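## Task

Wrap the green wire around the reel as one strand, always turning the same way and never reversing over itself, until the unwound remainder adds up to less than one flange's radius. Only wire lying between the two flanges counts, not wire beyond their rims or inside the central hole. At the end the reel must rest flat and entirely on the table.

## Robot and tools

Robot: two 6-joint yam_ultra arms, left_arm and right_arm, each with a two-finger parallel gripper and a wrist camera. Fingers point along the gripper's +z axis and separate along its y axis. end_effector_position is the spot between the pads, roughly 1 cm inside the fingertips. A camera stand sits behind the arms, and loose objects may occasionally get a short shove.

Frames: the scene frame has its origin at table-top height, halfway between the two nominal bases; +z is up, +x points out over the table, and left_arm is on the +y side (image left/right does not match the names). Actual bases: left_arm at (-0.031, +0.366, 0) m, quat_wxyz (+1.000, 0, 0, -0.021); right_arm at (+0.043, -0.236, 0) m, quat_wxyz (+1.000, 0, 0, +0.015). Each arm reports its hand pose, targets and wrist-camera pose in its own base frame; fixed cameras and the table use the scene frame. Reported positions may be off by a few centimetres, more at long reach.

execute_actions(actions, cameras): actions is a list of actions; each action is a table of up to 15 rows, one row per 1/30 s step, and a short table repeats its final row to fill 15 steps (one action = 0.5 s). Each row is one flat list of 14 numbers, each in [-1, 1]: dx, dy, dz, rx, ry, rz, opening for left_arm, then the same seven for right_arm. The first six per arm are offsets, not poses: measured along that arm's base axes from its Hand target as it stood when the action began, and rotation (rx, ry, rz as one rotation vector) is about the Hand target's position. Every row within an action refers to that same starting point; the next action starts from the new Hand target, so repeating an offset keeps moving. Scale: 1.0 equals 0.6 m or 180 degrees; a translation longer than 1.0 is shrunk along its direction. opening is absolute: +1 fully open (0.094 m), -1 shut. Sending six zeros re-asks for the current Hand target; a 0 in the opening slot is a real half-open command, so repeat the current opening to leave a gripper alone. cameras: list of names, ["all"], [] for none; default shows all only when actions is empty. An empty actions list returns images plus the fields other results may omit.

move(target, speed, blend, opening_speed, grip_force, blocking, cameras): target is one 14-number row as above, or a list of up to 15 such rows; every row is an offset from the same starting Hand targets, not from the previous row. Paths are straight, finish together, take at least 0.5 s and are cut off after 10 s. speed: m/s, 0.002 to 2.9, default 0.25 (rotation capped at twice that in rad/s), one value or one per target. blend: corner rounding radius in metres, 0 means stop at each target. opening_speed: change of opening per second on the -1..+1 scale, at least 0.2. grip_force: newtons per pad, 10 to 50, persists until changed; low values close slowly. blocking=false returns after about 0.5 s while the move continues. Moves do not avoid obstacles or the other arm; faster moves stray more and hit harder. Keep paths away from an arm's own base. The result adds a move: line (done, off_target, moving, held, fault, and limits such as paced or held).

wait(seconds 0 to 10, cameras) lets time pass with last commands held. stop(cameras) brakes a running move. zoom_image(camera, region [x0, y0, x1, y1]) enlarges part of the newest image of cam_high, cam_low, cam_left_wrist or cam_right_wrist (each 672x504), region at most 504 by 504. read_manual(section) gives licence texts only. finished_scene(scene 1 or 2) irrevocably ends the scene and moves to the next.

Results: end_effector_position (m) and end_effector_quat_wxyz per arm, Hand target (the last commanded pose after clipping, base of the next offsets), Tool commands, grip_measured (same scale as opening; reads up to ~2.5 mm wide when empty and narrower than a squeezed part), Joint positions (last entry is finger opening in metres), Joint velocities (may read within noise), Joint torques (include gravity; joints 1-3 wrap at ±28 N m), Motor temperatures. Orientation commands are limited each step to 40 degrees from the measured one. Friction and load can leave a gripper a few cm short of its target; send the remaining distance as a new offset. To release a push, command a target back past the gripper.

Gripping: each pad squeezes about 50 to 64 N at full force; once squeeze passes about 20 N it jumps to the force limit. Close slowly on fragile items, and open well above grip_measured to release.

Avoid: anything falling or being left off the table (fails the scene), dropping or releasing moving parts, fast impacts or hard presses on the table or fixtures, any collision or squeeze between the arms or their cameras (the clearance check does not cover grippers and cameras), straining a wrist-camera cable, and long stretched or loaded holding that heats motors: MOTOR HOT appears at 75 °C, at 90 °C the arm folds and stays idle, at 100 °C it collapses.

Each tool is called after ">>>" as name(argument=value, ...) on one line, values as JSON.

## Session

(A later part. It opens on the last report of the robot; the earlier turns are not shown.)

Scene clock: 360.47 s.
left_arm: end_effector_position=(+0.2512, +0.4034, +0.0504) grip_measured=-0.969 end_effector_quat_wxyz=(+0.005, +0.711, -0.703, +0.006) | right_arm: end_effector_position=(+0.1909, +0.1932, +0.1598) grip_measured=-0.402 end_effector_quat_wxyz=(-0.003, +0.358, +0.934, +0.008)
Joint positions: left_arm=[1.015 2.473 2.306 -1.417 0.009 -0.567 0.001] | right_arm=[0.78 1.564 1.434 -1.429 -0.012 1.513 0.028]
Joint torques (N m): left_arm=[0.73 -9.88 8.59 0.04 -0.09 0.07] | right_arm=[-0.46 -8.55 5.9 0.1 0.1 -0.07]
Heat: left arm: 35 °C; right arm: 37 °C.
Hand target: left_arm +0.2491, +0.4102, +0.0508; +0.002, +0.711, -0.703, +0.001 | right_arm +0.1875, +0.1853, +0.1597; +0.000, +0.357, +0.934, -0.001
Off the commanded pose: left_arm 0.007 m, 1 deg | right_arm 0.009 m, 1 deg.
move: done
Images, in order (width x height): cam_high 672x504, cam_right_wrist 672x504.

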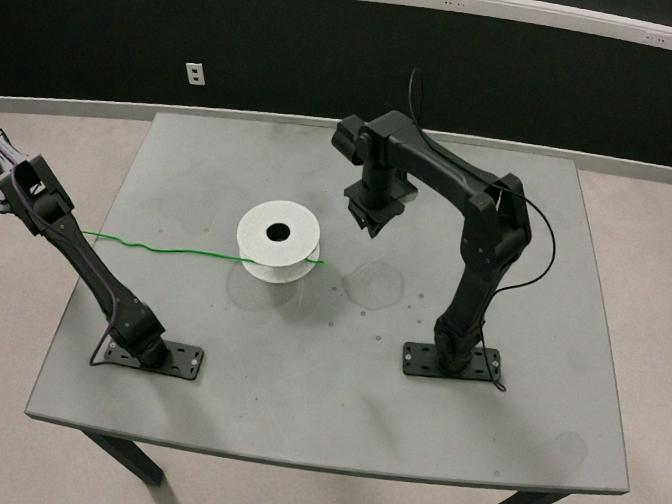

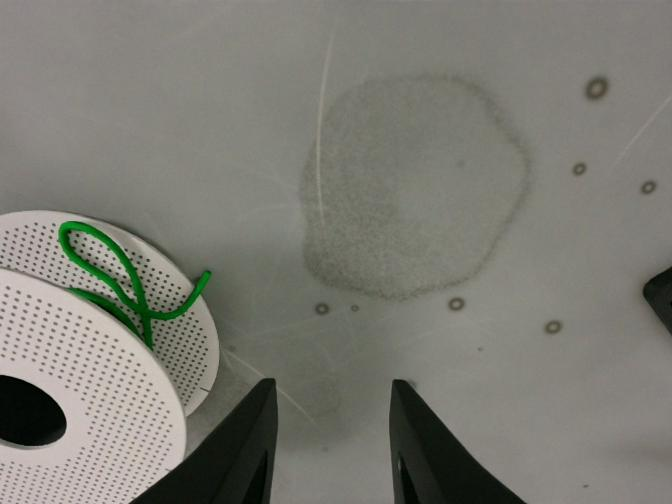

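>>> move(target=[0,0,0,0,0,0,-1,0.029,0.1,0,0,0,0.789,-0.4], cameras=["cam_right_wrist","cam_high"])

Scene clock: 378.57 s.
left_arm: end_effector_position=(+0.2512, +0.4034, +0.0504) grip_measured=-0.969 end_effector_quat_wxyz=(+0.005, +0.711, -0.703, +0.006) | right_arm: end_effector_position=(+0.2035, +0.2430, +0.1577) grip_measured=-0.402 end_effector_quat_wxyz=(-0.003, +0.763, -0.647, -0.003)
Joint positions: left_arm=[1.015 2.473 2.306 -1.417 0.009 -0.567 0.001] | right_arm=[0.867 1.742 1.619 -1.441 -0.007 -0.868 0.028]
Joint torques (N m): left_arm=[0.72 -9.87 8.58 0.04 -0.1 0.07] | right_arm=[0.49 -7.83 9.59 0.07 0.06 -0.1]
Heat: left arm: 35 °C; right arm: 36 °C.
Hand target: left_arm +0.2491, +0.4102, +0.0508; +0.002, +0.711, -0.703, +0.001 | right_arm +0.2049, +0.2453, +0.1597; -0.001, +0.767, -0.641, +0.001
Off the commanded pose: left_arm 0.007 m, 1 deg | right_arm 0.003 m, 1 deg.
move: done
Images, in order (width x height): cam_high 672x504, cam_right_wrist 672x504.

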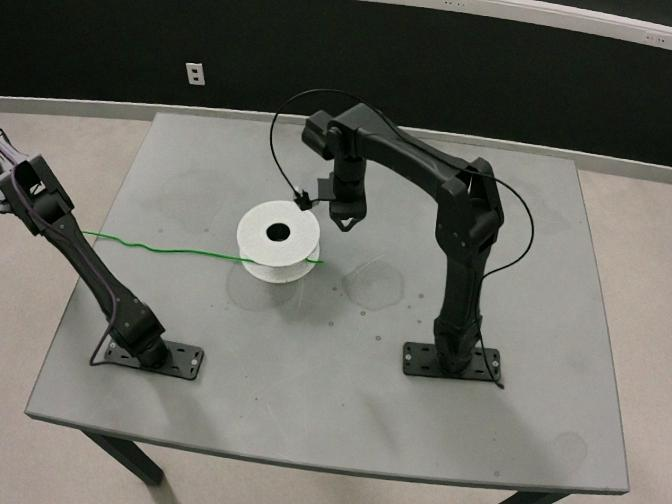

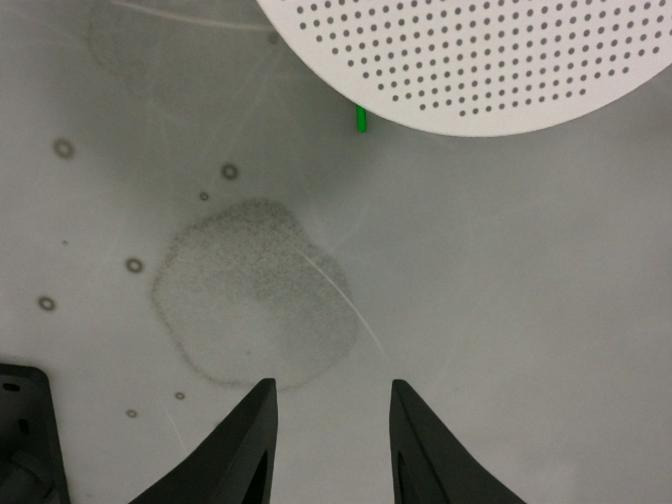

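>>> move(target=[0,0,0,0,0,0,-1,0.0,-0.02,-0.09,0.164,0.029,0,-0.4], cameras=["cam_right_wrist","cam_high"], speed=0.15)

Scene clock: 382.60 s.
left_arm: end_effector_position=(+0.2512, +0.4034, +0.0504) grip_measured=-0.969 end_effector_quat_wxyz=(+0.005, +0.711, -0.703, +0.006) | right_arm: end_effector_position=(+0.2081, +0.2317, +0.1002) grip_measured=-0.402 end_effector_quat_wxyz=(-0.154, +0.740, -0.627, -0.188)
Joint positions: left_arm=[1.015 2.473 2.306 -1.417 0.009 -0.567 0.001] | right_arm=[0.581 1.524 1.067 -0.909 -0.45 -1.109 0.028]
Joint torques (N m): left_arm=[0.75 -9.88 8.59 0.03 -0.09 0.07] | right_arm=[-0.49 -9.35 6.27 0.71 -0.57 -0.1]
Heat: left arm: 35 °C; right arm: 36 °C.
Hand target: left_arm +0.2491, +0.4102, +0.0508; +0.002, +0.711, -0.703, +0.001 | right_arm +0.2051, +0.2333, +0.1057; -0.168, +0.741, -0.620, -0.197
Off the commanded pose: left_arm 0.007 m, 1 deg | right_arm 0.006 m, 2 deg.
move: done
Images, in order (width x height): cam_high 672x504, cam_right_wrist 672x504.

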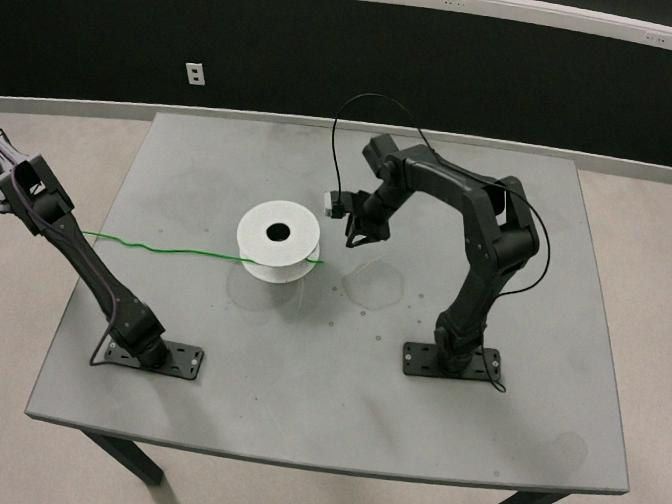

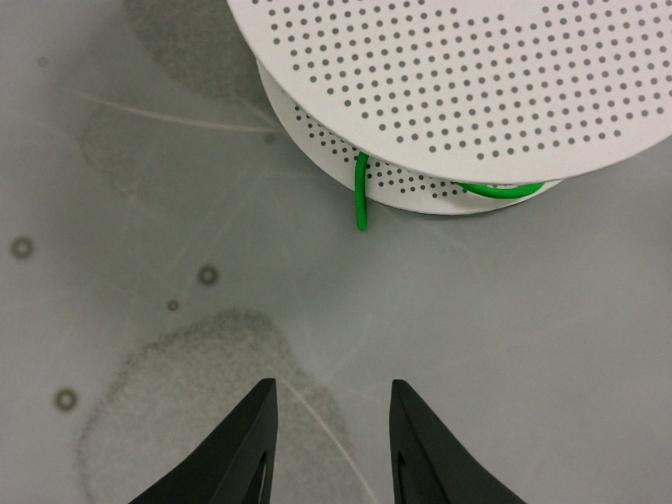

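>>> move(target=[[0,0,0,0,0,0,-1,0.002,0.02,-0.09,0.0547,0.0097,0,-0.4],[0,0,0,0,0,0,-1,0.002,0.02,-0.138,0.0547,0.0097,0,-0.4]], cameras=["cam_right_wrist","cam_high"], speed=0.12)

Scene clock: 391.27 s.
left_arm: end_effector_position=(+0.2512, +0.4034, +0.0504) grip_measured=-0.969 end_effector_quat_wxyz=(+0.005, +0.711, -0.703, +0.006) | right_arm: end_effector_position=(+0.2092, +0.2446, +0.0241) grip_measured=-0.402 end_effector_quat_wxyz=(-0.220, +0.723, -0.606, -0.249)
Joint positions: left_arm=[1.015 2.473 2.306 -1.417 0.009 -0.567 0.001] | right_arm=[0.528 1.644 0.768 -0.405 -0.622 -1.126 0.028]
Joint torques (N m): left_arm=[0.72 -9.88 8.59 0.04 -0.09 0.07] | right_arm=[-0.59 -6.9 5.85 0.86 -0.63 -0.07]
Heat: left arm: 35 °C; right arm: 35 °C.
Hand target: left_arm +0.2491, +0.4102, +0.0508; +0.002, +0.711, -0.703, +0.001 | right_arm +0.2062, +0.2453, +0.0229; -0.221, +0.721, -0.603, -0.261
Off the commanded pose: left_arm 0.007 m, 1 deg | right_arm 0.003 m, 1 deg.
move: done
Images, in order (width x height): cam_high 672x504, cam_right_wrist 672x504.

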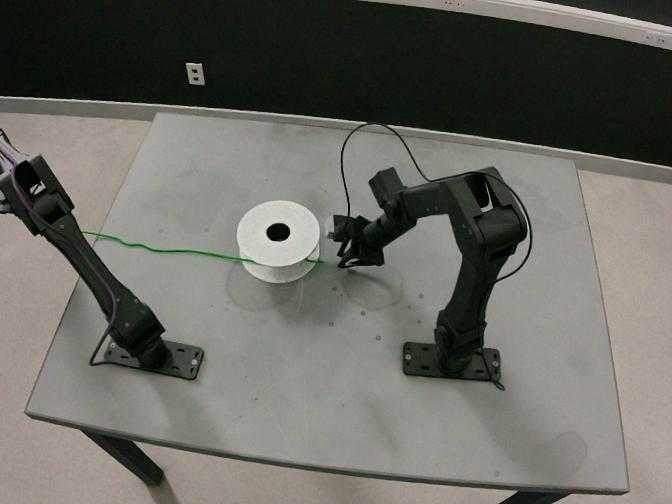

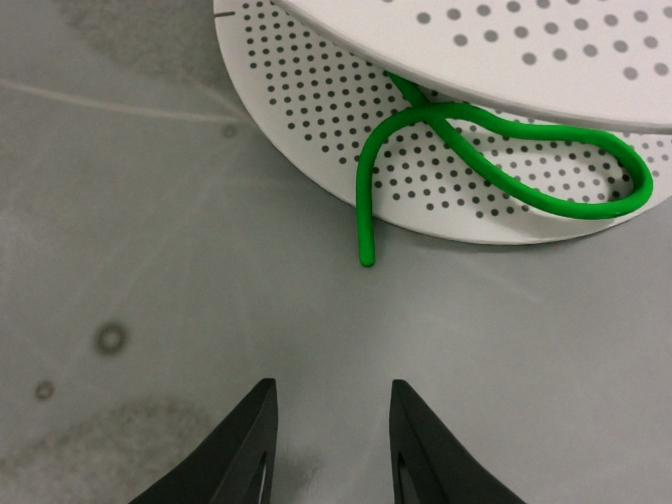

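>>> move(target=[[0,0,0,0,0,0,-1,0.001,0.04,-0.008,0,0,0,-0.4],[0,0,0,0,0,0,-1,0.001,0.074,-0.0127,0,0,0,-0.4]], cameras=["cam_right_wrist"], speed=0.06)

>>> zoom_image(camera="cam_right_wrist", region=[200, 200, 500, 430])

Scene clock: 396.83 s.
left_arm: end_effector_position=(+0.2512, +0.4034, +0.0504) grip_measured=-0.969 end_effector_quat_wxyz=(+0.005, +0.711, -0.703, +0.006) | right_arm: end_effector_position=(+0.2015, +0.2838, +0.0138) grip_measured=-0.402 end_effector_quat_wxyz=(-0.216, +0.721, -0.604, -0.262)
Joint positions: left_arm=[1.015 2.473 2.306 -1.417 0.009 -0.567 0.001] | right_arm=[0.651 1.729 0.797 -0.28 -0.606 -0.983 0.028]
Joint torques (N m): left_arm=[0.73 -9.88 8.59 0.03 -0.1 0.07] | right_arm=[0.36 -6.99 8.55 0.97 -0.39 0.04]
Heat: left arm: 35 °C; right arm: 35 °C.
Hand target: left_arm +0.2491, +0.4102, +0.0508; +0.002, +0.711, -0.703, +0.001 | right_arm +0.2068, +0.2896, +0.0153; -0.221, +0.721, -0.603, -0.261
Off the commanded pose: left_arm 0.007 m, 1 deg | right_arm 0.008 m, 1 deg.
move: done
Images, in order (width x height): cam_right_wrist 672x504.

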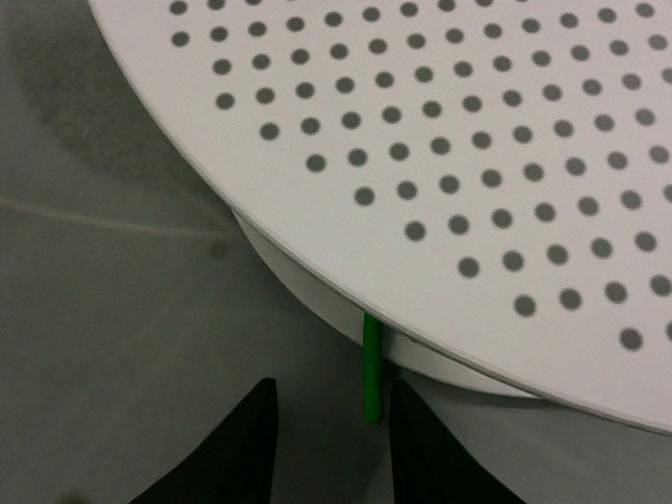

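Scaled by 1.680 from the camera's 672x504 image, which has a finer 960x720 frame.

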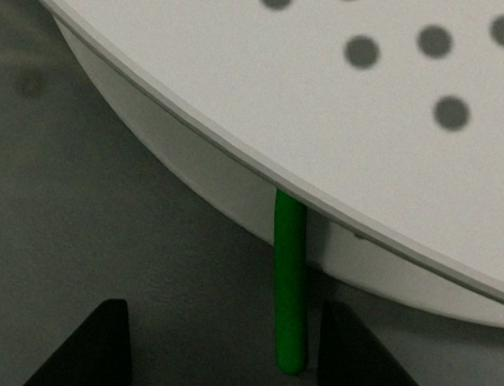

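>>> move(target=[[0,0,0,0,0,0,-1,0.013,0.007,0.0,0,0,0,-0.4],[0,0,0,0,0,0,-1,0.013,0.007,0.0,0,0,0,-1]], cameras=["cam_right_wrist"], speed=0.06, opening_speed=0.7)

Scene clock: 399.47 s.
left_arm: end_effector_position=(+0.2512, +0.4034, +0.0504) grip_measured=-0.969 end_effector_quat_wxyz=(+0.005, +0.711, -0.703, +0.006) | right_arm: end_effector_position=(+0.2098, +0.2901, +0.0144) grip_measured=-0.945 end_effector_quat_wxyz=(-0.220, +0.721, -0.603, -0.261)
Joint positions: left_arm=[1.015 2.473 2.306 -1.417 0.009 -0.567 0.001] | right_arm=[0.651 1.759 0.834 -0.28 -0.606 -0.983 0.003]
Joint torques (N m): left_arm=[0.73 -9.85 8.57 0.04 -0.09 0.08] | right_arm=[-0.08 -7.3 8.59 0.87 -0.36 0.02]
Heat: left arm: 35 °C; right arm: 35 °C.
Hand target: left_arm +0.2491, +0.4102, +0.0508; +0.002, +0.711, -0.703, +0.001 | right_arm +0.2146, +0.2939, +0.0154; -0.221, +0.721, -0.603, -0.261
Off the commanded pose: left_arm 0.007 m, 1 deg | right_arm 0.006 m, 0 deg.
move: done
Images, in order (width x height): cam_right_wrist 672x504.

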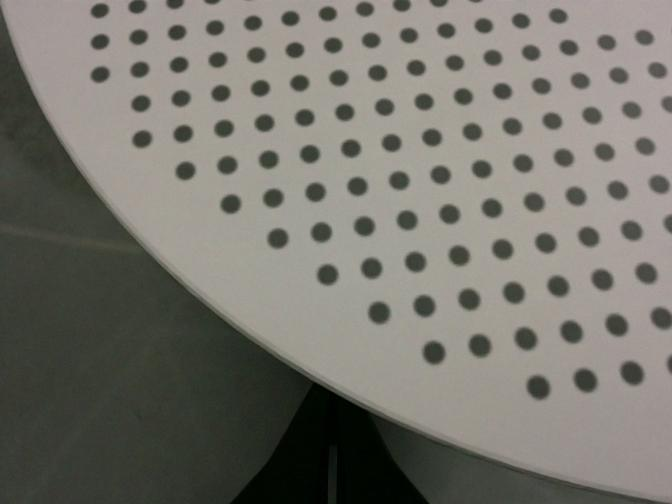

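>>> move(target=[[0,0,0,0,0,0,-1,-0.005,-0.1,0.02,0,0,0,-1]], cameras=["cam_right_wrist","cam_high"], speed=0.06)

Scene clock: 402.00 s.
left_arm: end_effector_position=(+0.2512, +0.4034, +0.0504) grip_measured=-0.969 end_effector_quat_wxyz=(+0.005, +0.711, -0.703, +0.006) | right_arm: end_effector_position=(+0.2181, +0.2348, +0.0217) grip_measured=-0.948 end_effector_quat_wxyz=(-0.219, +0.722, -0.607, -0.249)
Joint positions: left_arm=[1.015 2.473 2.306 -1.417 0.009 -0.567 0.001] | right_arm=[0.479 1.669 0.788 -0.437 -0.634 -1.181 0.002]
Joint torques (N m): left_arm=[0.73 -9.87 8.57 0.04 -0.09 0.07] | right_arm=[-0.53 -9.72 5.49 0.53 -0.68 -0.08]
Heat: left arm: 35 °C; right arm: 35 °C.
Hand target: left_arm +0.2491, +0.4102, +0.0508; +0.002, +0.711, -0.703, +0.001 | right_arm +0.2116, +0.2339, +0.0273; -0.221, +0.721, -0.603, -0.261
Off the commanded pose: left_arm 0.007 m, 1 deg | right_arm 0.009 m, 1 deg.
move: done
Images, in order (width x height): cam_high 672x504, cam_right_wrist 672x504.

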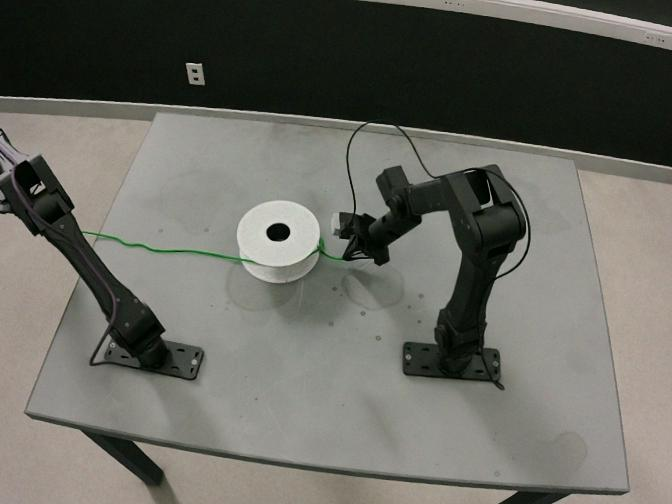

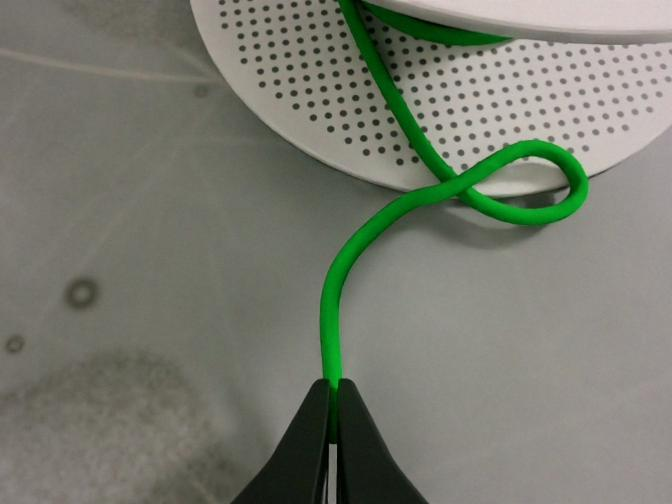

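>>> move(target=[[0,0,0,0,0,0,-1,-0.02,-0.09,0.01,0,0,0,-1]], cameras=["cam_right_wrist","cam_high"], speed=0.06)

Scene clock: 404.43 s.
left_arm: end_effector_position=(+0.2512, +0.4034, +0.0504) grip_measured=-0.969 end_effector_quat_wxyz=(+0.005, +0.711, -0.703, +0.006) | right_arm: end_effector_position=(+0.2060, +0.1795, +0.0282) grip_measured=-0.948 end_effector_quat_wxyz=(-0.216, +0.724, -0.606, -0.249)
Joint positions: left_arm=[1.015 2.473 2.306 -1.417 0.009 -0.567 0.001] | right_arm=[0.293 1.567 0.722 -0.619 -0.665 -1.417 0.002]
Joint torques (N m): left_arm=[0.73 -9.89 8.58 0.04 -0.1 0.07] | right_arm=[-0.55 -8.36 5.44 0.22 -0.7 -0.11]
Heat: left arm: 35 °C; right arm: 35 °C.
Hand target: left_arm +0.2491, +0.4102, +0.0508; +0.002, +0.711, -0.703, +0.001 | right_arm +0.1996, +0.1798, +0.0333; -0.221, +0.721, -0.603, -0.261
Off the commanded pose: left_arm 0.007 m, 1 deg | right_arm 0.008 m, 2 deg.
move: done
Images, in order (width x height): cam_high 672x504, cam_right_wrist 672x504.

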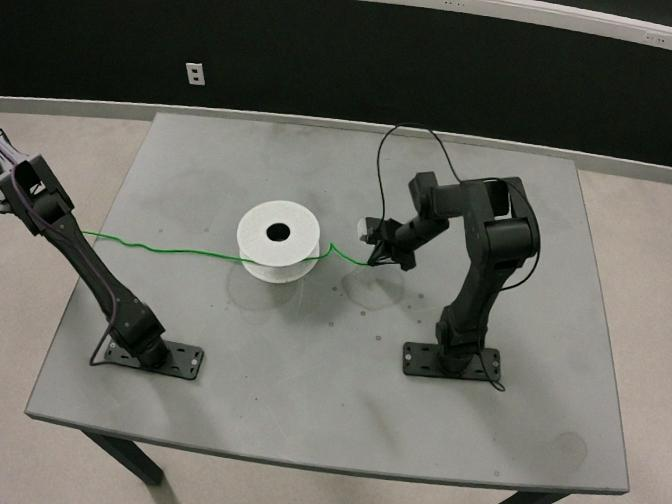

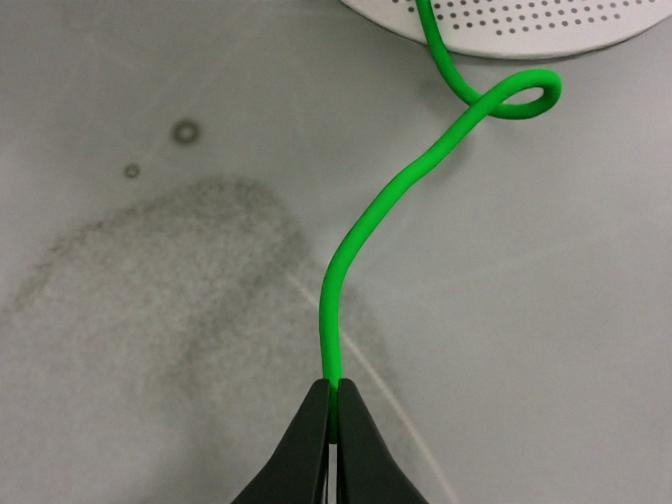

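>>> move(target=[[0,0,0,0,0,0,-1,-0.01,-0.07,0.0,0,0,0,-1]], cameras=["cam_right_wrist","cam_high"], speed=0.06)

Scene clock: 407.07 s.
left_arm: end_effector_position=(+0.2512, +0.4034, +0.0504) grip_measured=-0.969 end_effector_quat_wxyz=(+0.005, +0.711, -0.703, +0.006) | right_arm: end_effector_position=(+0.1990, +0.1368, +0.0287) grip_measured=-0.948 end_effector_quat_wxyz=(-0.215, +0.724, -0.605, -0.252)
Joint positions: left_arm=[1.015 2.473 2.306 -1.417 0.009 -0.567 0.001] | right_arm=[0.112 1.551 0.708 -0.772 -0.674 -1.652 0.002]
Joint torques (N m): left_arm=[0.73 -9.88 8.59 0.05 -0.09 0.08] | right_arm=[-0.55 -7.75 5.35 -0.03 -0.65 -0.1]
Heat: left arm: 35 °C; right arm: 35 °C.
Hand target: left_arm +0.2491, +0.4102, +0.0508; +0.002, +0.711, -0.703, +0.001 | right_arm +0.1936, +0.1379, +0.0333; -0.221, +0.721, -0.603, -0.261
Off the commanded pose: left_arm 0.007 m, 1 deg | right_arm 0.007 m, 1 deg.
move: done
Images, in order (width x height): cam_high 672x504, cam_right_wrist 672x504.

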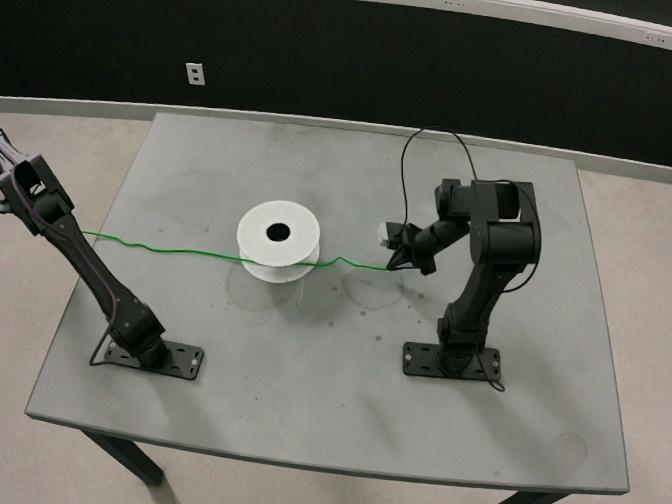

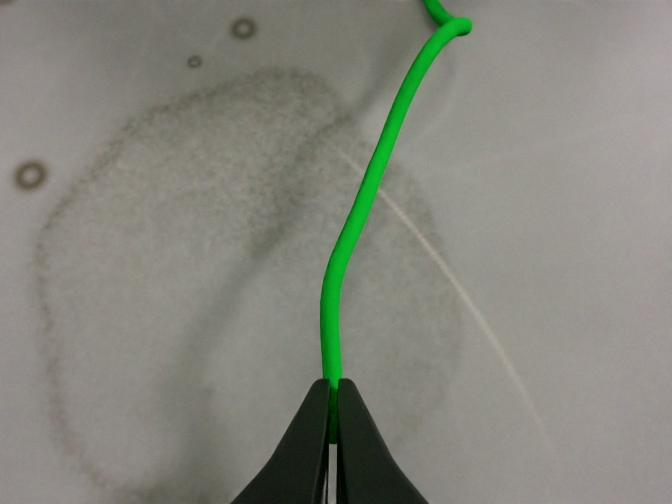

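>>> move(target=[[0,0.085,0,0,0,0,-1,0,0.07,0.0,0,0,0,-1]], cameras=["cam_right_wrist","cam_high"], speed=0.05)

>>> zoom_image(camera="cam_high", region=[200, 180, 440, 300])

Scene clock: 409.47 s.
left_arm: end_effector_position=(+0.2510, +0.4515, +0.0502) grip_measured=-0.969 end_effector_quat_wxyz=(-0.029, +0.711, -0.703, -0.003) | right_arm: end_effector_position=(+0.1968, +0.1771, +0.0294) grip_measured=-0.948 end_effector_quat_wxyz=(-0.213, +0.722, -0.606, -0.257)
Joint positions: left_arm=[1.065 2.731 2.798 -1.581 0.009 -0.517 0.001] | right_arm=[0.288 1.545 0.702 -0.641 -0.676 -1.426 0.002]
Joint torques (N m): left_arm=[0.83 -10.74 8.5 0.32 -0.09 0.07] | right_arm=[0.42 -8.1 5.33 0.44 -0.62 0.09]
Heat: left arm: 36 °C; right arm: 35 °C.
Hand target: left_arm +0.2492, +0.4612, +0.0508; +0.002, +0.711, -0.703, +0.001 | right_arm +0.1935, +0.1798, +0.0332; -0.221, +0.721, -0.603, -0.261
Off the commanded pose: left_arm 0.010 m, 4 deg | right_arm 0.006 m, 1 deg.
joint read past its limit (left arm) — joint 4 (wrist pitch), lower limit.
joint sent to its limit (left arm) — joint 4 (wrist pitch), lower limit. The joint targets are off in orientation, not in position.
move: off_target (left_arm)
Images, in order (width x height): cam_high 672x504, cam_right_wrist 672x504.

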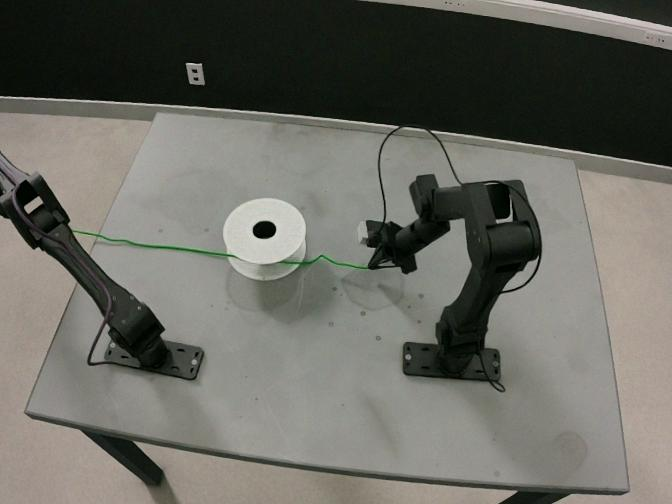

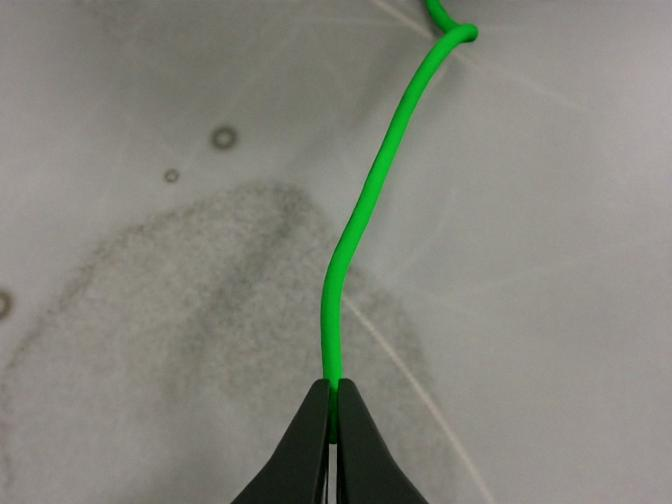

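Scaled by 2.100 from the camera's 672x504 image, which has a finer 960x720 frame.

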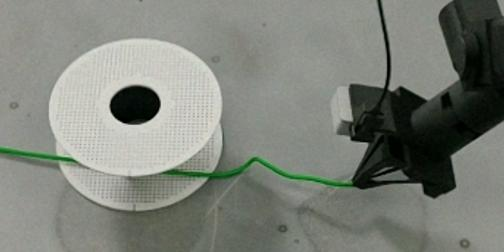

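>>> move(target=[[0,0,0,0,0,0,-1,0.17,0.03,-0.015,0,0,0,-1],[0,0,0,0,0,0,-1,0.17,0.03,-0.025,0,0,0,-0.4],[0,0,0,0,0,0,-1,0.17,-0.12,-0.01,0,0,0,-0.4],[0,0,0,0,0,0,-1,0.17,-0.12,0.2,0,0,0,-0.4]], cameras=["cam_right_wrist","cam_high"], speed=0.12)

Scene clock: 419.67 s.
left_arm: end_effector_position=(+0.2510, +0.4515, +0.0502) grip_measured=-0.969 end_effector_quat_wxyz=(-0.029, +0.710, -0.703, -0.003) | right_arm: end_effector_position=(+0.2948, +0.1071, +0.1419) grip_measured=-0.402 end_effector_quat_wxyz=(-0.211, +0.716, -0.609, -0.268)
Joint positions: left_arm=[1.065 2.731 2.798 -1.581 0.009 -0.517 0.001] | right_arm=[-0.023 1.799 1.454 -1.408 -0.676 -1.82 0.028]
Joint torques (N m): left_arm=[0.83 -10.74 8.51 0.33 -0.09 0.07] | right_arm=[-0.14 -10.99 8.75 -0.3 -0.49 -0.09]
Heat: left arm: 36 °C; right arm: 35 °C.
Hand target: left_arm +0.2492, +0.4612, +0.0508; +0.002, +0.711, -0.703, +0.001 | right_arm +0.2956, +0.1079, +0.1534; -0.221, +0.721, -0.603, -0.261
Off the commanded pose: left_arm 0.010 m, 4 deg | right_arm 0.011 m, 2 deg.
joint read past its limit (left arm) — joint 4 (wrist pitch), lower limit.
joint sent to its limit (left arm) — joint 4 (wrist pitch), lower limit. The joint targets are off in orientation, not in position.
move: off_target (left_arm, right_arm)
Images, in order (width x height): cam_high 672x504, cam_right_wrist 672x504.

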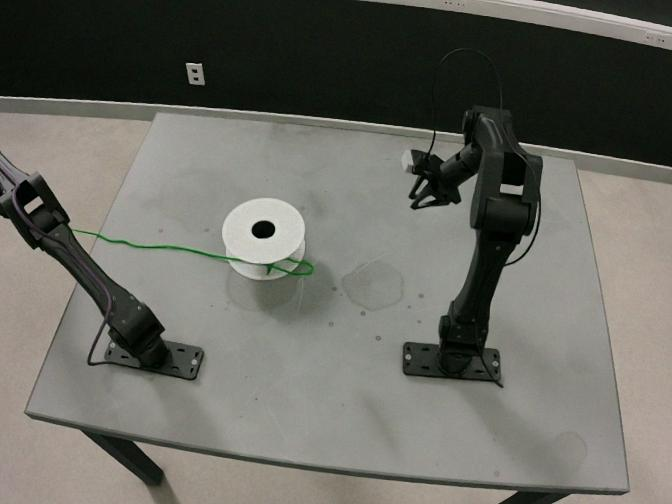

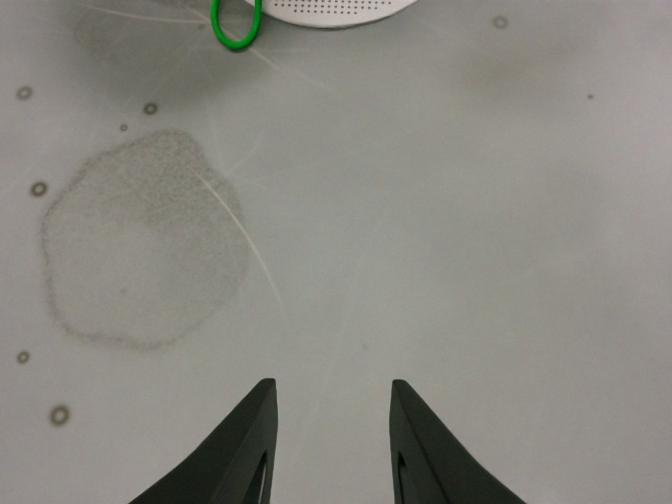

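>>> zoom_image(camera="cam_high", region=[200, 180, 340, 300])

>>> zoom_image(camera="cam_low", region=[380, 230, 600, 330])

Scaled by 3.600 from the camera's 672x504 image, which has a finer 960x720 frame.

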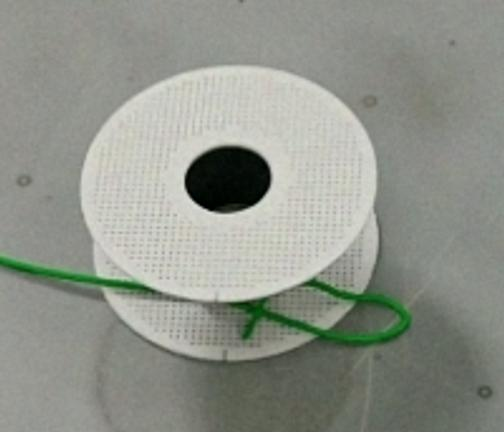

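This scene's latest camera images include none from cam_low. They are from: cam_high, cam_right_wrist. cam_low's image comes with the result of a call that names it in "cameras".

>>> move(target=[[0,-0.17,0,0,0,0,-1,-0.171,0.22,-0.1,0,0,0,0],[0,-0.17,0,0,0,0,-1,-0.171,0.22,-0.215,0,0,0,0],[0,-0.17,0,0,0,0,-1,-0.171,0.29,-0.228,0,0,0,0]], cameras=["cam_right_wrist","cam_high"], speed=0.15)

Scene clock: 434.63 s.
left_arm: end_effector_position=(+0.2455, +0.3564, +0.0340) grip_measured=-0.969 end_effector_quat_wxyz=(+0.025, +0.711, -0.703, +0.009) | right_arm: end_effector_position=(+0.1882, +0.2761, +0.0147) grip_measured=-0.002 end_effector_quat_wxyz=(-0.216, +0.721, -0.604, -0.261)
Joint positions: left_arm=[0.969 2.3 1.936 -1.26 0.009 -0.612 0.001] | right_arm=[0.658 1.672 0.735 -0.27 -0.602 -0.974 0.047]
Joint torques (N m): left_arm=[-0.51 -13.26 5.04 0.12 -0.08 -0.07] | right_arm=[0.43 -6.43 8.35 0.97 -0.33 0.08]
Motor temperatures (°C): left_arm=[27 39 33 23 23 24 27] | right_arm=[22 36 27 27 23 24 23]
Heat: left arm: 39 °C; right arm: 36 °C.
Hand target: left_arm +0.2491, +0.3591, +0.0507; +0.002, +0.711, -0.703, +0.001 | right_arm +0.1930, +0.2818, +0.0165; -0.221, +0.721, -0.603, -0.261
Off the commanded pose: left_arm 0.017 m, 3 deg | right_arm 0.008 m, 1 deg.
move: off_target (left_arm)
Images, in order (width x height): cam_high 672x504, cam_right_wrist 672x504.

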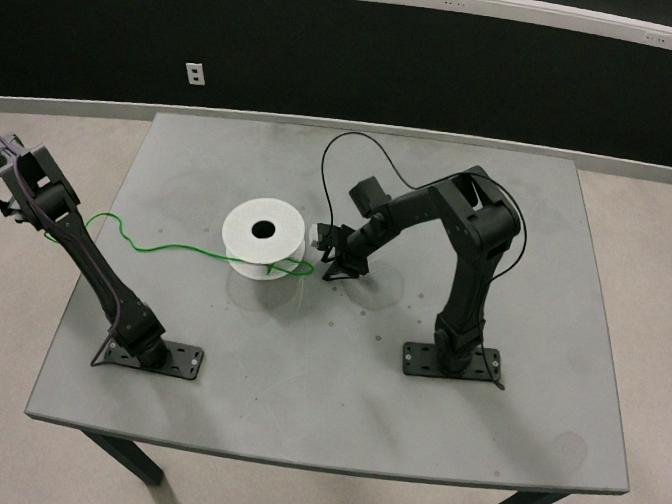

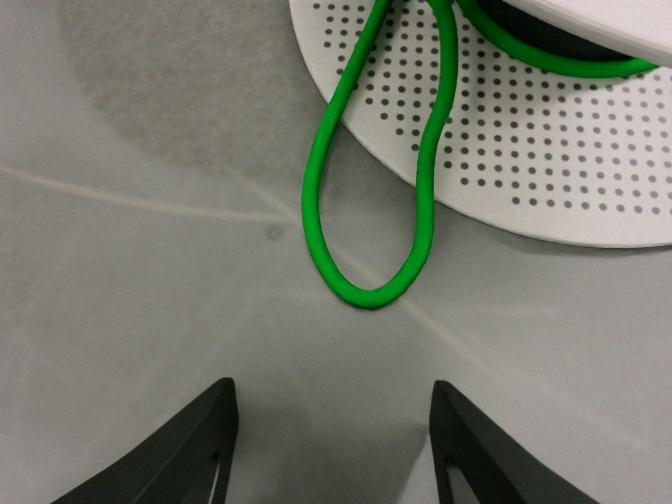

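>>> move(target=[[0,0,0,0,0,0,-1,0.014,0.03,0,0,0,0,0],[0,0,0,0,0,0,-1,0.014,0.058,0,0,0,0,0]], cameras=["cam_right_wrist"], speed=0.08)

Scene clock: 441.03 s.
left_arm: end_effector_position=(+0.2455, +0.3564, +0.0340) grip_measured=-0.969 end_effector_quat_wxyz=(+0.025, +0.711, -0.703, +0.009) | right_arm: end_effector_position=(+0.1961, +0.3105, +0.0150) grip_measured=-0.002 end_effector_quat_wxyz=(-0.216, +0.722, -0.603, -0.261)
Joint positions: left_arm=[0.969 2.3 1.936 -1.26 0.009 -0.612 0.001] | right_arm=[0.735 1.762 0.837 -0.237 -0.574 -0.892 0.047]
Joint torques (N m): left_arm=[-0.5 -13.29 5.03 0.13 -0.08 -0.08] | right_arm=[0.27 -7.39 8.65 1.07 -0.32 0.05]
Heat: left arm: 41 °C; right arm: 35 °C.
Hand target: left_arm +0.2491, +0.3591, +0.0507; +0.002, +0.711, -0.703, +0.001 | right_arm +0.2013, +0.3166, +0.0165; -0.221, +0.721, -0.603, -0.261
Off the commanded pose: left_arm 0.017 m, 3 deg | right_arm 0.008 m, 1 deg.
move: off_target (left_arm)
Images, in order (width x height): cam_right_wrist 672x504.

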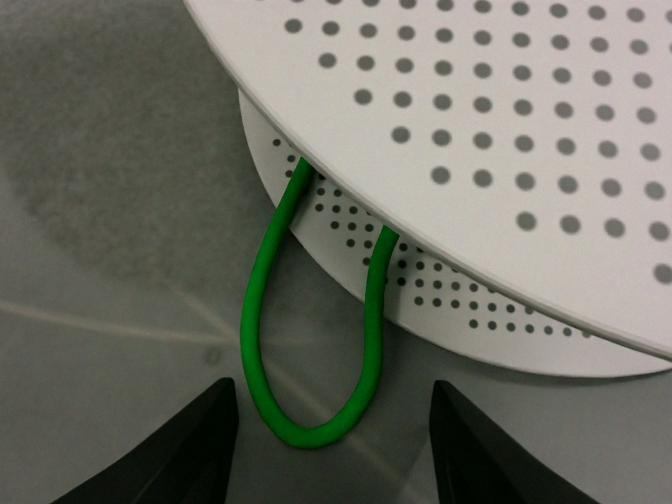

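>>> move(target=[[0,0,0,0,0,0,-1,-0.006,0.003,0,0,0,0,0],[0,0,0,0,0,0,-1,-0.006,0.003,0,0,0,0,-1],[0,0,0,0,0,0,-1,0.03,-0.18,0.01,0,0,0,-1]], cameras=["cam_right_wrist","cam_high"], speed=0.08, opening_speed=0.8)

Scene clock: 446.40 s.
left_arm: end_effector_position=(+0.2456, +0.3563, +0.0340) grip_measured=-0.969 end_effector_quat_wxyz=(+0.025, +0.710, -0.703, +0.009) | right_arm: end_effector_position=(+0.2271, +0.2121, +0.0187) grip_measured=-0.955 end_effector_quat_wxyz=(-0.227, +0.723, -0.601, -0.252)
Joint positions: left_arm=[0.969 2.3 1.936 -1.26 0.009 -0.612 0.001] | right_arm=[0.38 1.684 0.785 -0.479 -0.669 -1.308 0.002]
Joint torques (N m): left_arm=[-0.49 -13.29 5.03 0.13 -0.08 -0.07] | right_arm=[-0.73 -9.37 5.6 0.21 -0.55 -0.1]
Heat: left arm: 43 °C; right arm: 35 °C.
Hand target: left_arm +0.2492, +0.3591, +0.0507; +0.002, +0.711, -0.703, +0.001 | right_arm +0.2194, +0.2087, +0.0225; -0.221, +0.721, -0.603, -0.261
Off the commanded pose: left_arm 0.017 m, 3 deg | right_arm 0.009 m, 1 deg.
move: off_target (left_arm)
Images, in order (width x height): cam_high 672x504, cam_right_wrist 672x504.

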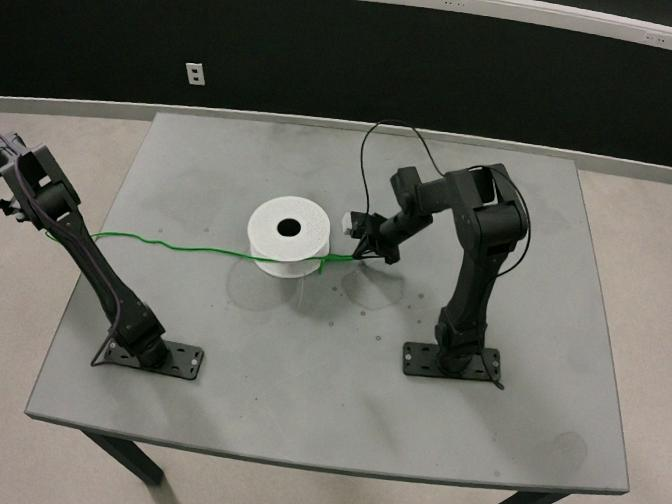

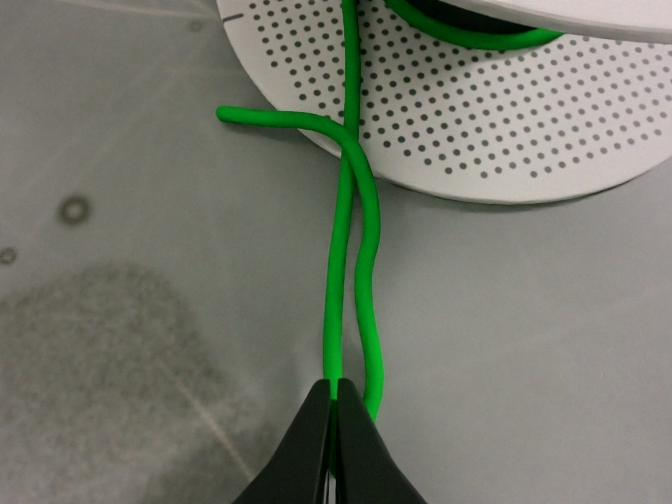

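>>> move(target=[[0,-0.15,0,0,0,0,-1,0.0,0.0,0,0,0,0,-1],[0,-0.15,0,0,0,0,-1,0.05,-0.2,0.0,0,0,0,-1]], cameras=["cam_right_wrist","cam_high"], speed=0.1)

Scene clock: 451.13 s.
left_arm: end_effector_position=(+0.2462, +0.2566, +0.0378) grip_measured=-0.970 end_effector_quat_wxyz=(+0.037, +0.709, -0.704, +0.019) | right_arm: end_effector_position=(+0.2448, +0.0962, +0.0246) grip_measured=-0.955 end_effector_quat_wxyz=(-0.230, +0.719, -0.599, -0.268)
Joint positions: left_arm=[0.821 2.01 1.489 -1.125 0.035 -0.754 0.001] | right_arm=[-0.084 1.786 0.918 -0.918 -0.695 -1.914 0.002]
Joint torques (N m): left_arm=[0.13 -10.81 5.7 0.28 -0.37 -0.07] | right_arm=[-1.35 -6.87 7.82 -0.32 -0.16 -0.1]
Motor temperatures (°C): left_arm=[27 44 32 23 23 24 27] | right_arm=[22 36 27 28 23 24 23]
Heat: left arm: 44 °C; right arm: 36 °C.
Hand target: left_arm +0.2492, +0.2691, +0.0508; +0.002, +0.711, -0.703, +0.001 | right_arm +0.2492, +0.0887, +0.0225; -0.221, +0.721, -0.603, -0.261
Off the commanded pose: left_arm 0.018 m, 5 deg | right_arm 0.009 m, 1 deg.
move: off_target (left_arm)
Images, in order (width x height): cam_high 672x504, cam_right_wrist 672x504.

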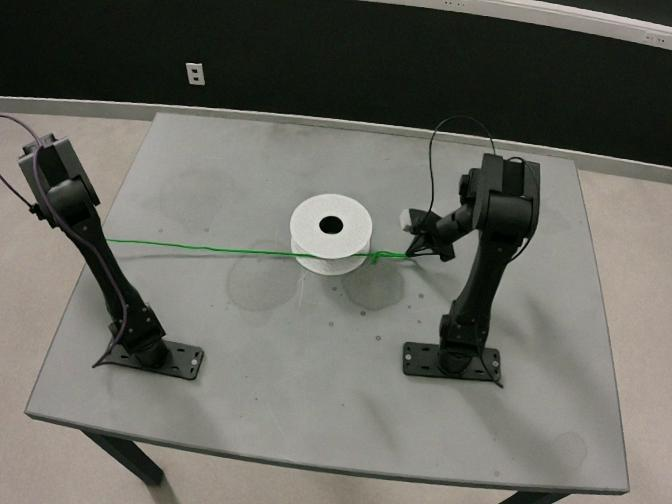

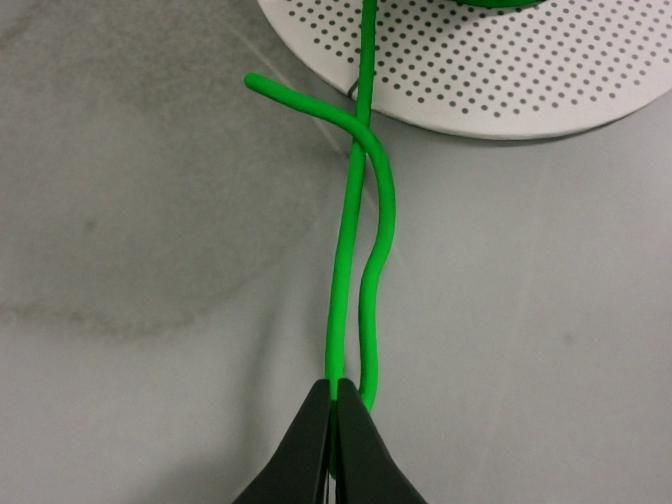

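>>> move(target=[[0,-0.03,-0.05,0,0,0,-1,0,0,0.0,0,0,0,-1],[0,-0.03,-0.055,0,0,0,-0.4,0,0,0.0,0,0,0,-1],[0,0.03,0.15,0,0,0,-0.4,0,0,0.0,0,0,0,-1]], cameras=["cam_right_wrist","cam_high"], speed=0.12)

Scene clock: 458.13 s.
left_arm: end_effector_position=(+0.2513, +0.2821, +0.1387) grip_measured=-0.402 end_effector_quat_wxyz=(+0.002, +0.711, -0.703, +0.007) | right_arm: end_effector_position=(+0.2446, +0.0926, +0.0227) grip_measured=-0.955 end_effector_quat_wxyz=(-0.224, +0.720, -0.602, -0.263)
Joint positions: left_arm=[0.847 1.995 1.874 -1.455 0.013 -0.736 0.028] | right_arm=[-0.09 1.786 0.918 -0.919 -0.678 -1.915 0.002]
Joint torques (N m): left_arm=[0.69 -7.28 7.99 0.01 -0.12 0.06] | right_arm=[-0.91 -6.84 7.9 -0.31 -0.3 -0.09]
Heat: left arm: 43 °C; right arm: 35 °C.
Hand target: left_arm +0.2493, +0.2872, +0.1408; +0.002, +0.711, -0.703, +0.001 | right_arm +0.2492, +0.0886, +0.0225; -0.221, +0.721, -0.603, -0.261
Off the commanded pose: left_arm 0.006 m, 1 deg | right_arm 0.006 m, 0 deg.
move: done; target 2's new opening was sent with left_arm's hand 0.009 m and 3 deg from that target
Images, in order (width x height): cam_high 672x504, cam_right_wrist 672x504.

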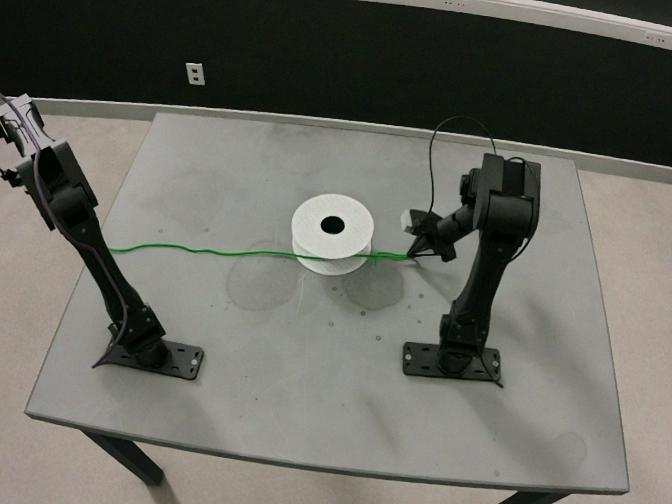

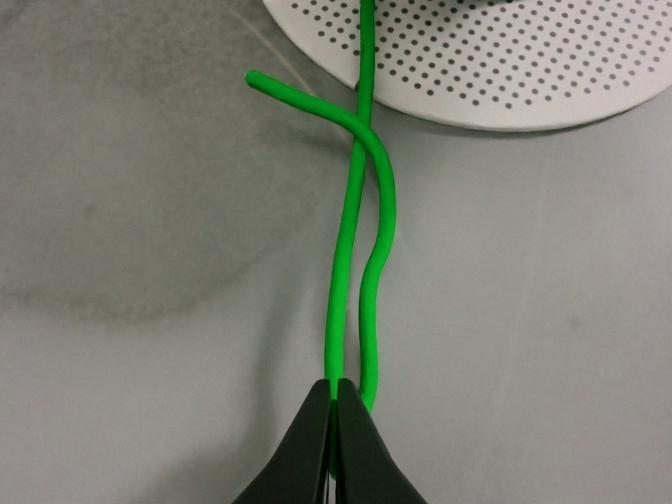

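>>> move(target=[[0.14,-0.88,0.05,0,0,-0.333,-0.745,0,0,0.0,0,0,0,-1]], cameras=["cam_left_wrist","cam_high"], speed=0.25)

Scene clock: 462.77 s.
left_arm: end_effector_position=(+0.3293, -0.2425, +0.1675) grip_measured=-0.743 end_effector_quat_wxyz=(+0.013, -0.259, +0.965, -0.027) | right_arm: end_effector_position=(+0.2446, +0.0926, +0.0227) grip_measured=-0.955 end_effector_quat_wxyz=(-0.224, +0.720, -0.602, -0.263)
Joint positions: left_arm=[-0.632 2.097 2.141 -1.557 0.013 -1.156 0.012] | right_arm=[-0.09 1.786 0.918 -0.919 -0.678 -1.915 0.002]
Joint torques (N m): left_arm=[0.46 -7.97 8.2 0.08 -0.1 -0.07] | right_arm=[-0.92 -6.87 7.83 -0.31 -0.3 -0.11]
Heat: left arm: 42 °C; right arm: 35 °C.
Hand target: left_arm +0.3332, -0.2408, +0.1708; -0.002, -0.265, +0.964, +0.000 | right_arm +0.2492, +0.0886, +0.0225; -0.221, +0.721, -0.603, -0.261
Off the commanded pose: left_arm 0.005 m, 4 deg | right_arm 0.006 m, 0 deg.
joint sent to its limit (left arm) — joint 4 (wrist pitch), lower limit. The joint targets are off in orientation, not in position.
move: off_target (left_arm)
Images, in order (width x height): cam_high 672x504, cam_left_wrist 672x504.

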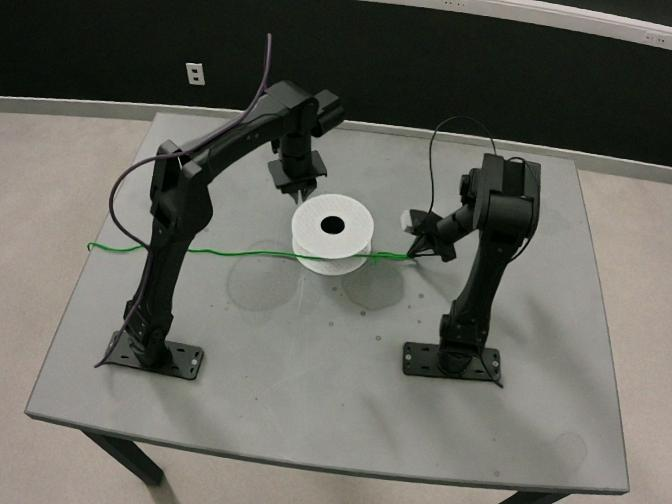

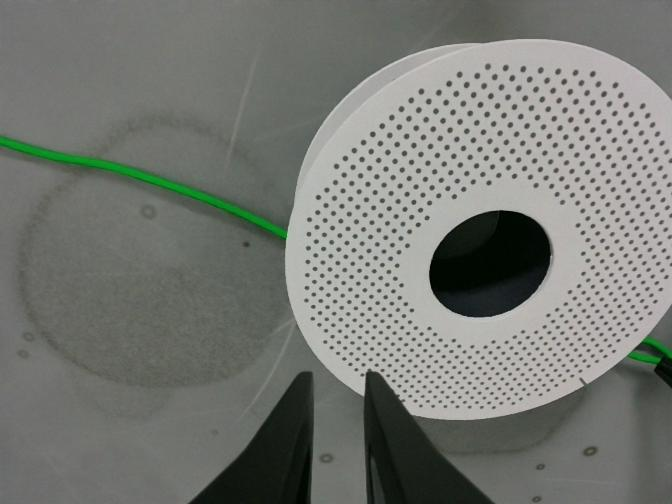

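>>> move(target=[[0.046,-0.117,-0.1,0,0,0,-0.745,0,0,0.0,0,0,0,-1]], cameras=["cam_left_wrist","cam_high"], speed=0.15)

Scene clock: 467.03 s.
left_arm: end_effector_position=(+0.3582, -0.3092, +0.1078) grip_measured=-0.743 end_effector_quat_wxyz=(+0.006, -0.262, +0.965, -0.020) | right_arm: end_effector_position=(+0.2446, +0.0926, +0.0227) grip_measured=-0.955 end_effector_quat_wxyz=(-0.224, +0.720, -0.602, -0.263)
Joint positions: left_arm=[-0.71 2.433 2.465 -1.563 0.012 -1.24 0.012] | right_arm=[-0.09 1.786 0.918 -0.919 -0.678 -1.915 0.002]
Joint torques (N m): left_arm=[-0.24 -10.03 8.16 0.11 -0.09 -0.08] | right_arm=[-0.87 -6.83 7.84 -0.29 -0.31 -0.11]
Heat: left arm: 41 °C; right arm: 35 °C.
Hand target: left_arm +0.3608, -0.3111, +0.1109; -0.002, -0.265, +0.964, +0.000 | right_arm +0.2492, +0.0886, +0.0225; -0.221, +0.721, -0.603, -0.261
Off the commanded pose: left_arm 0.004 m, 2 deg | right_arm 0.006 m, 0 deg.
joint sent to its limit (left arm) — joint 4 (wrist pitch), lower limit. The joint targets are off in orientation, not in position.
move: done
Images, in order (width x height): cam_high 672x504, cam_left_wrist 672x504.

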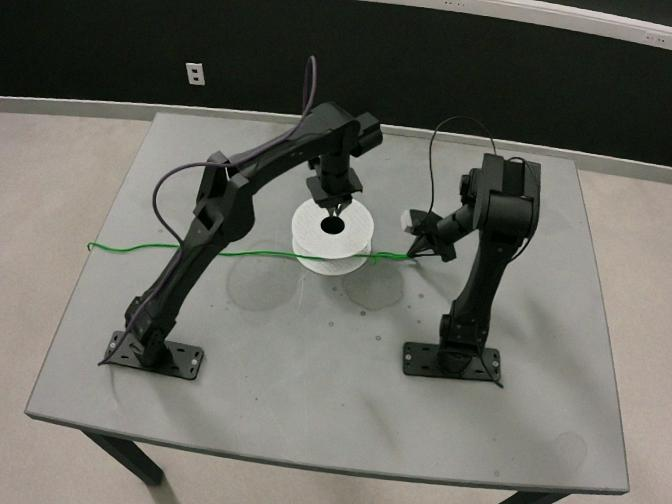

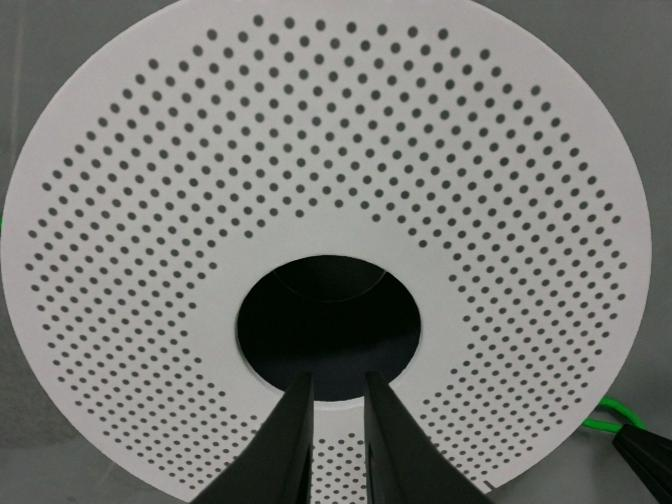

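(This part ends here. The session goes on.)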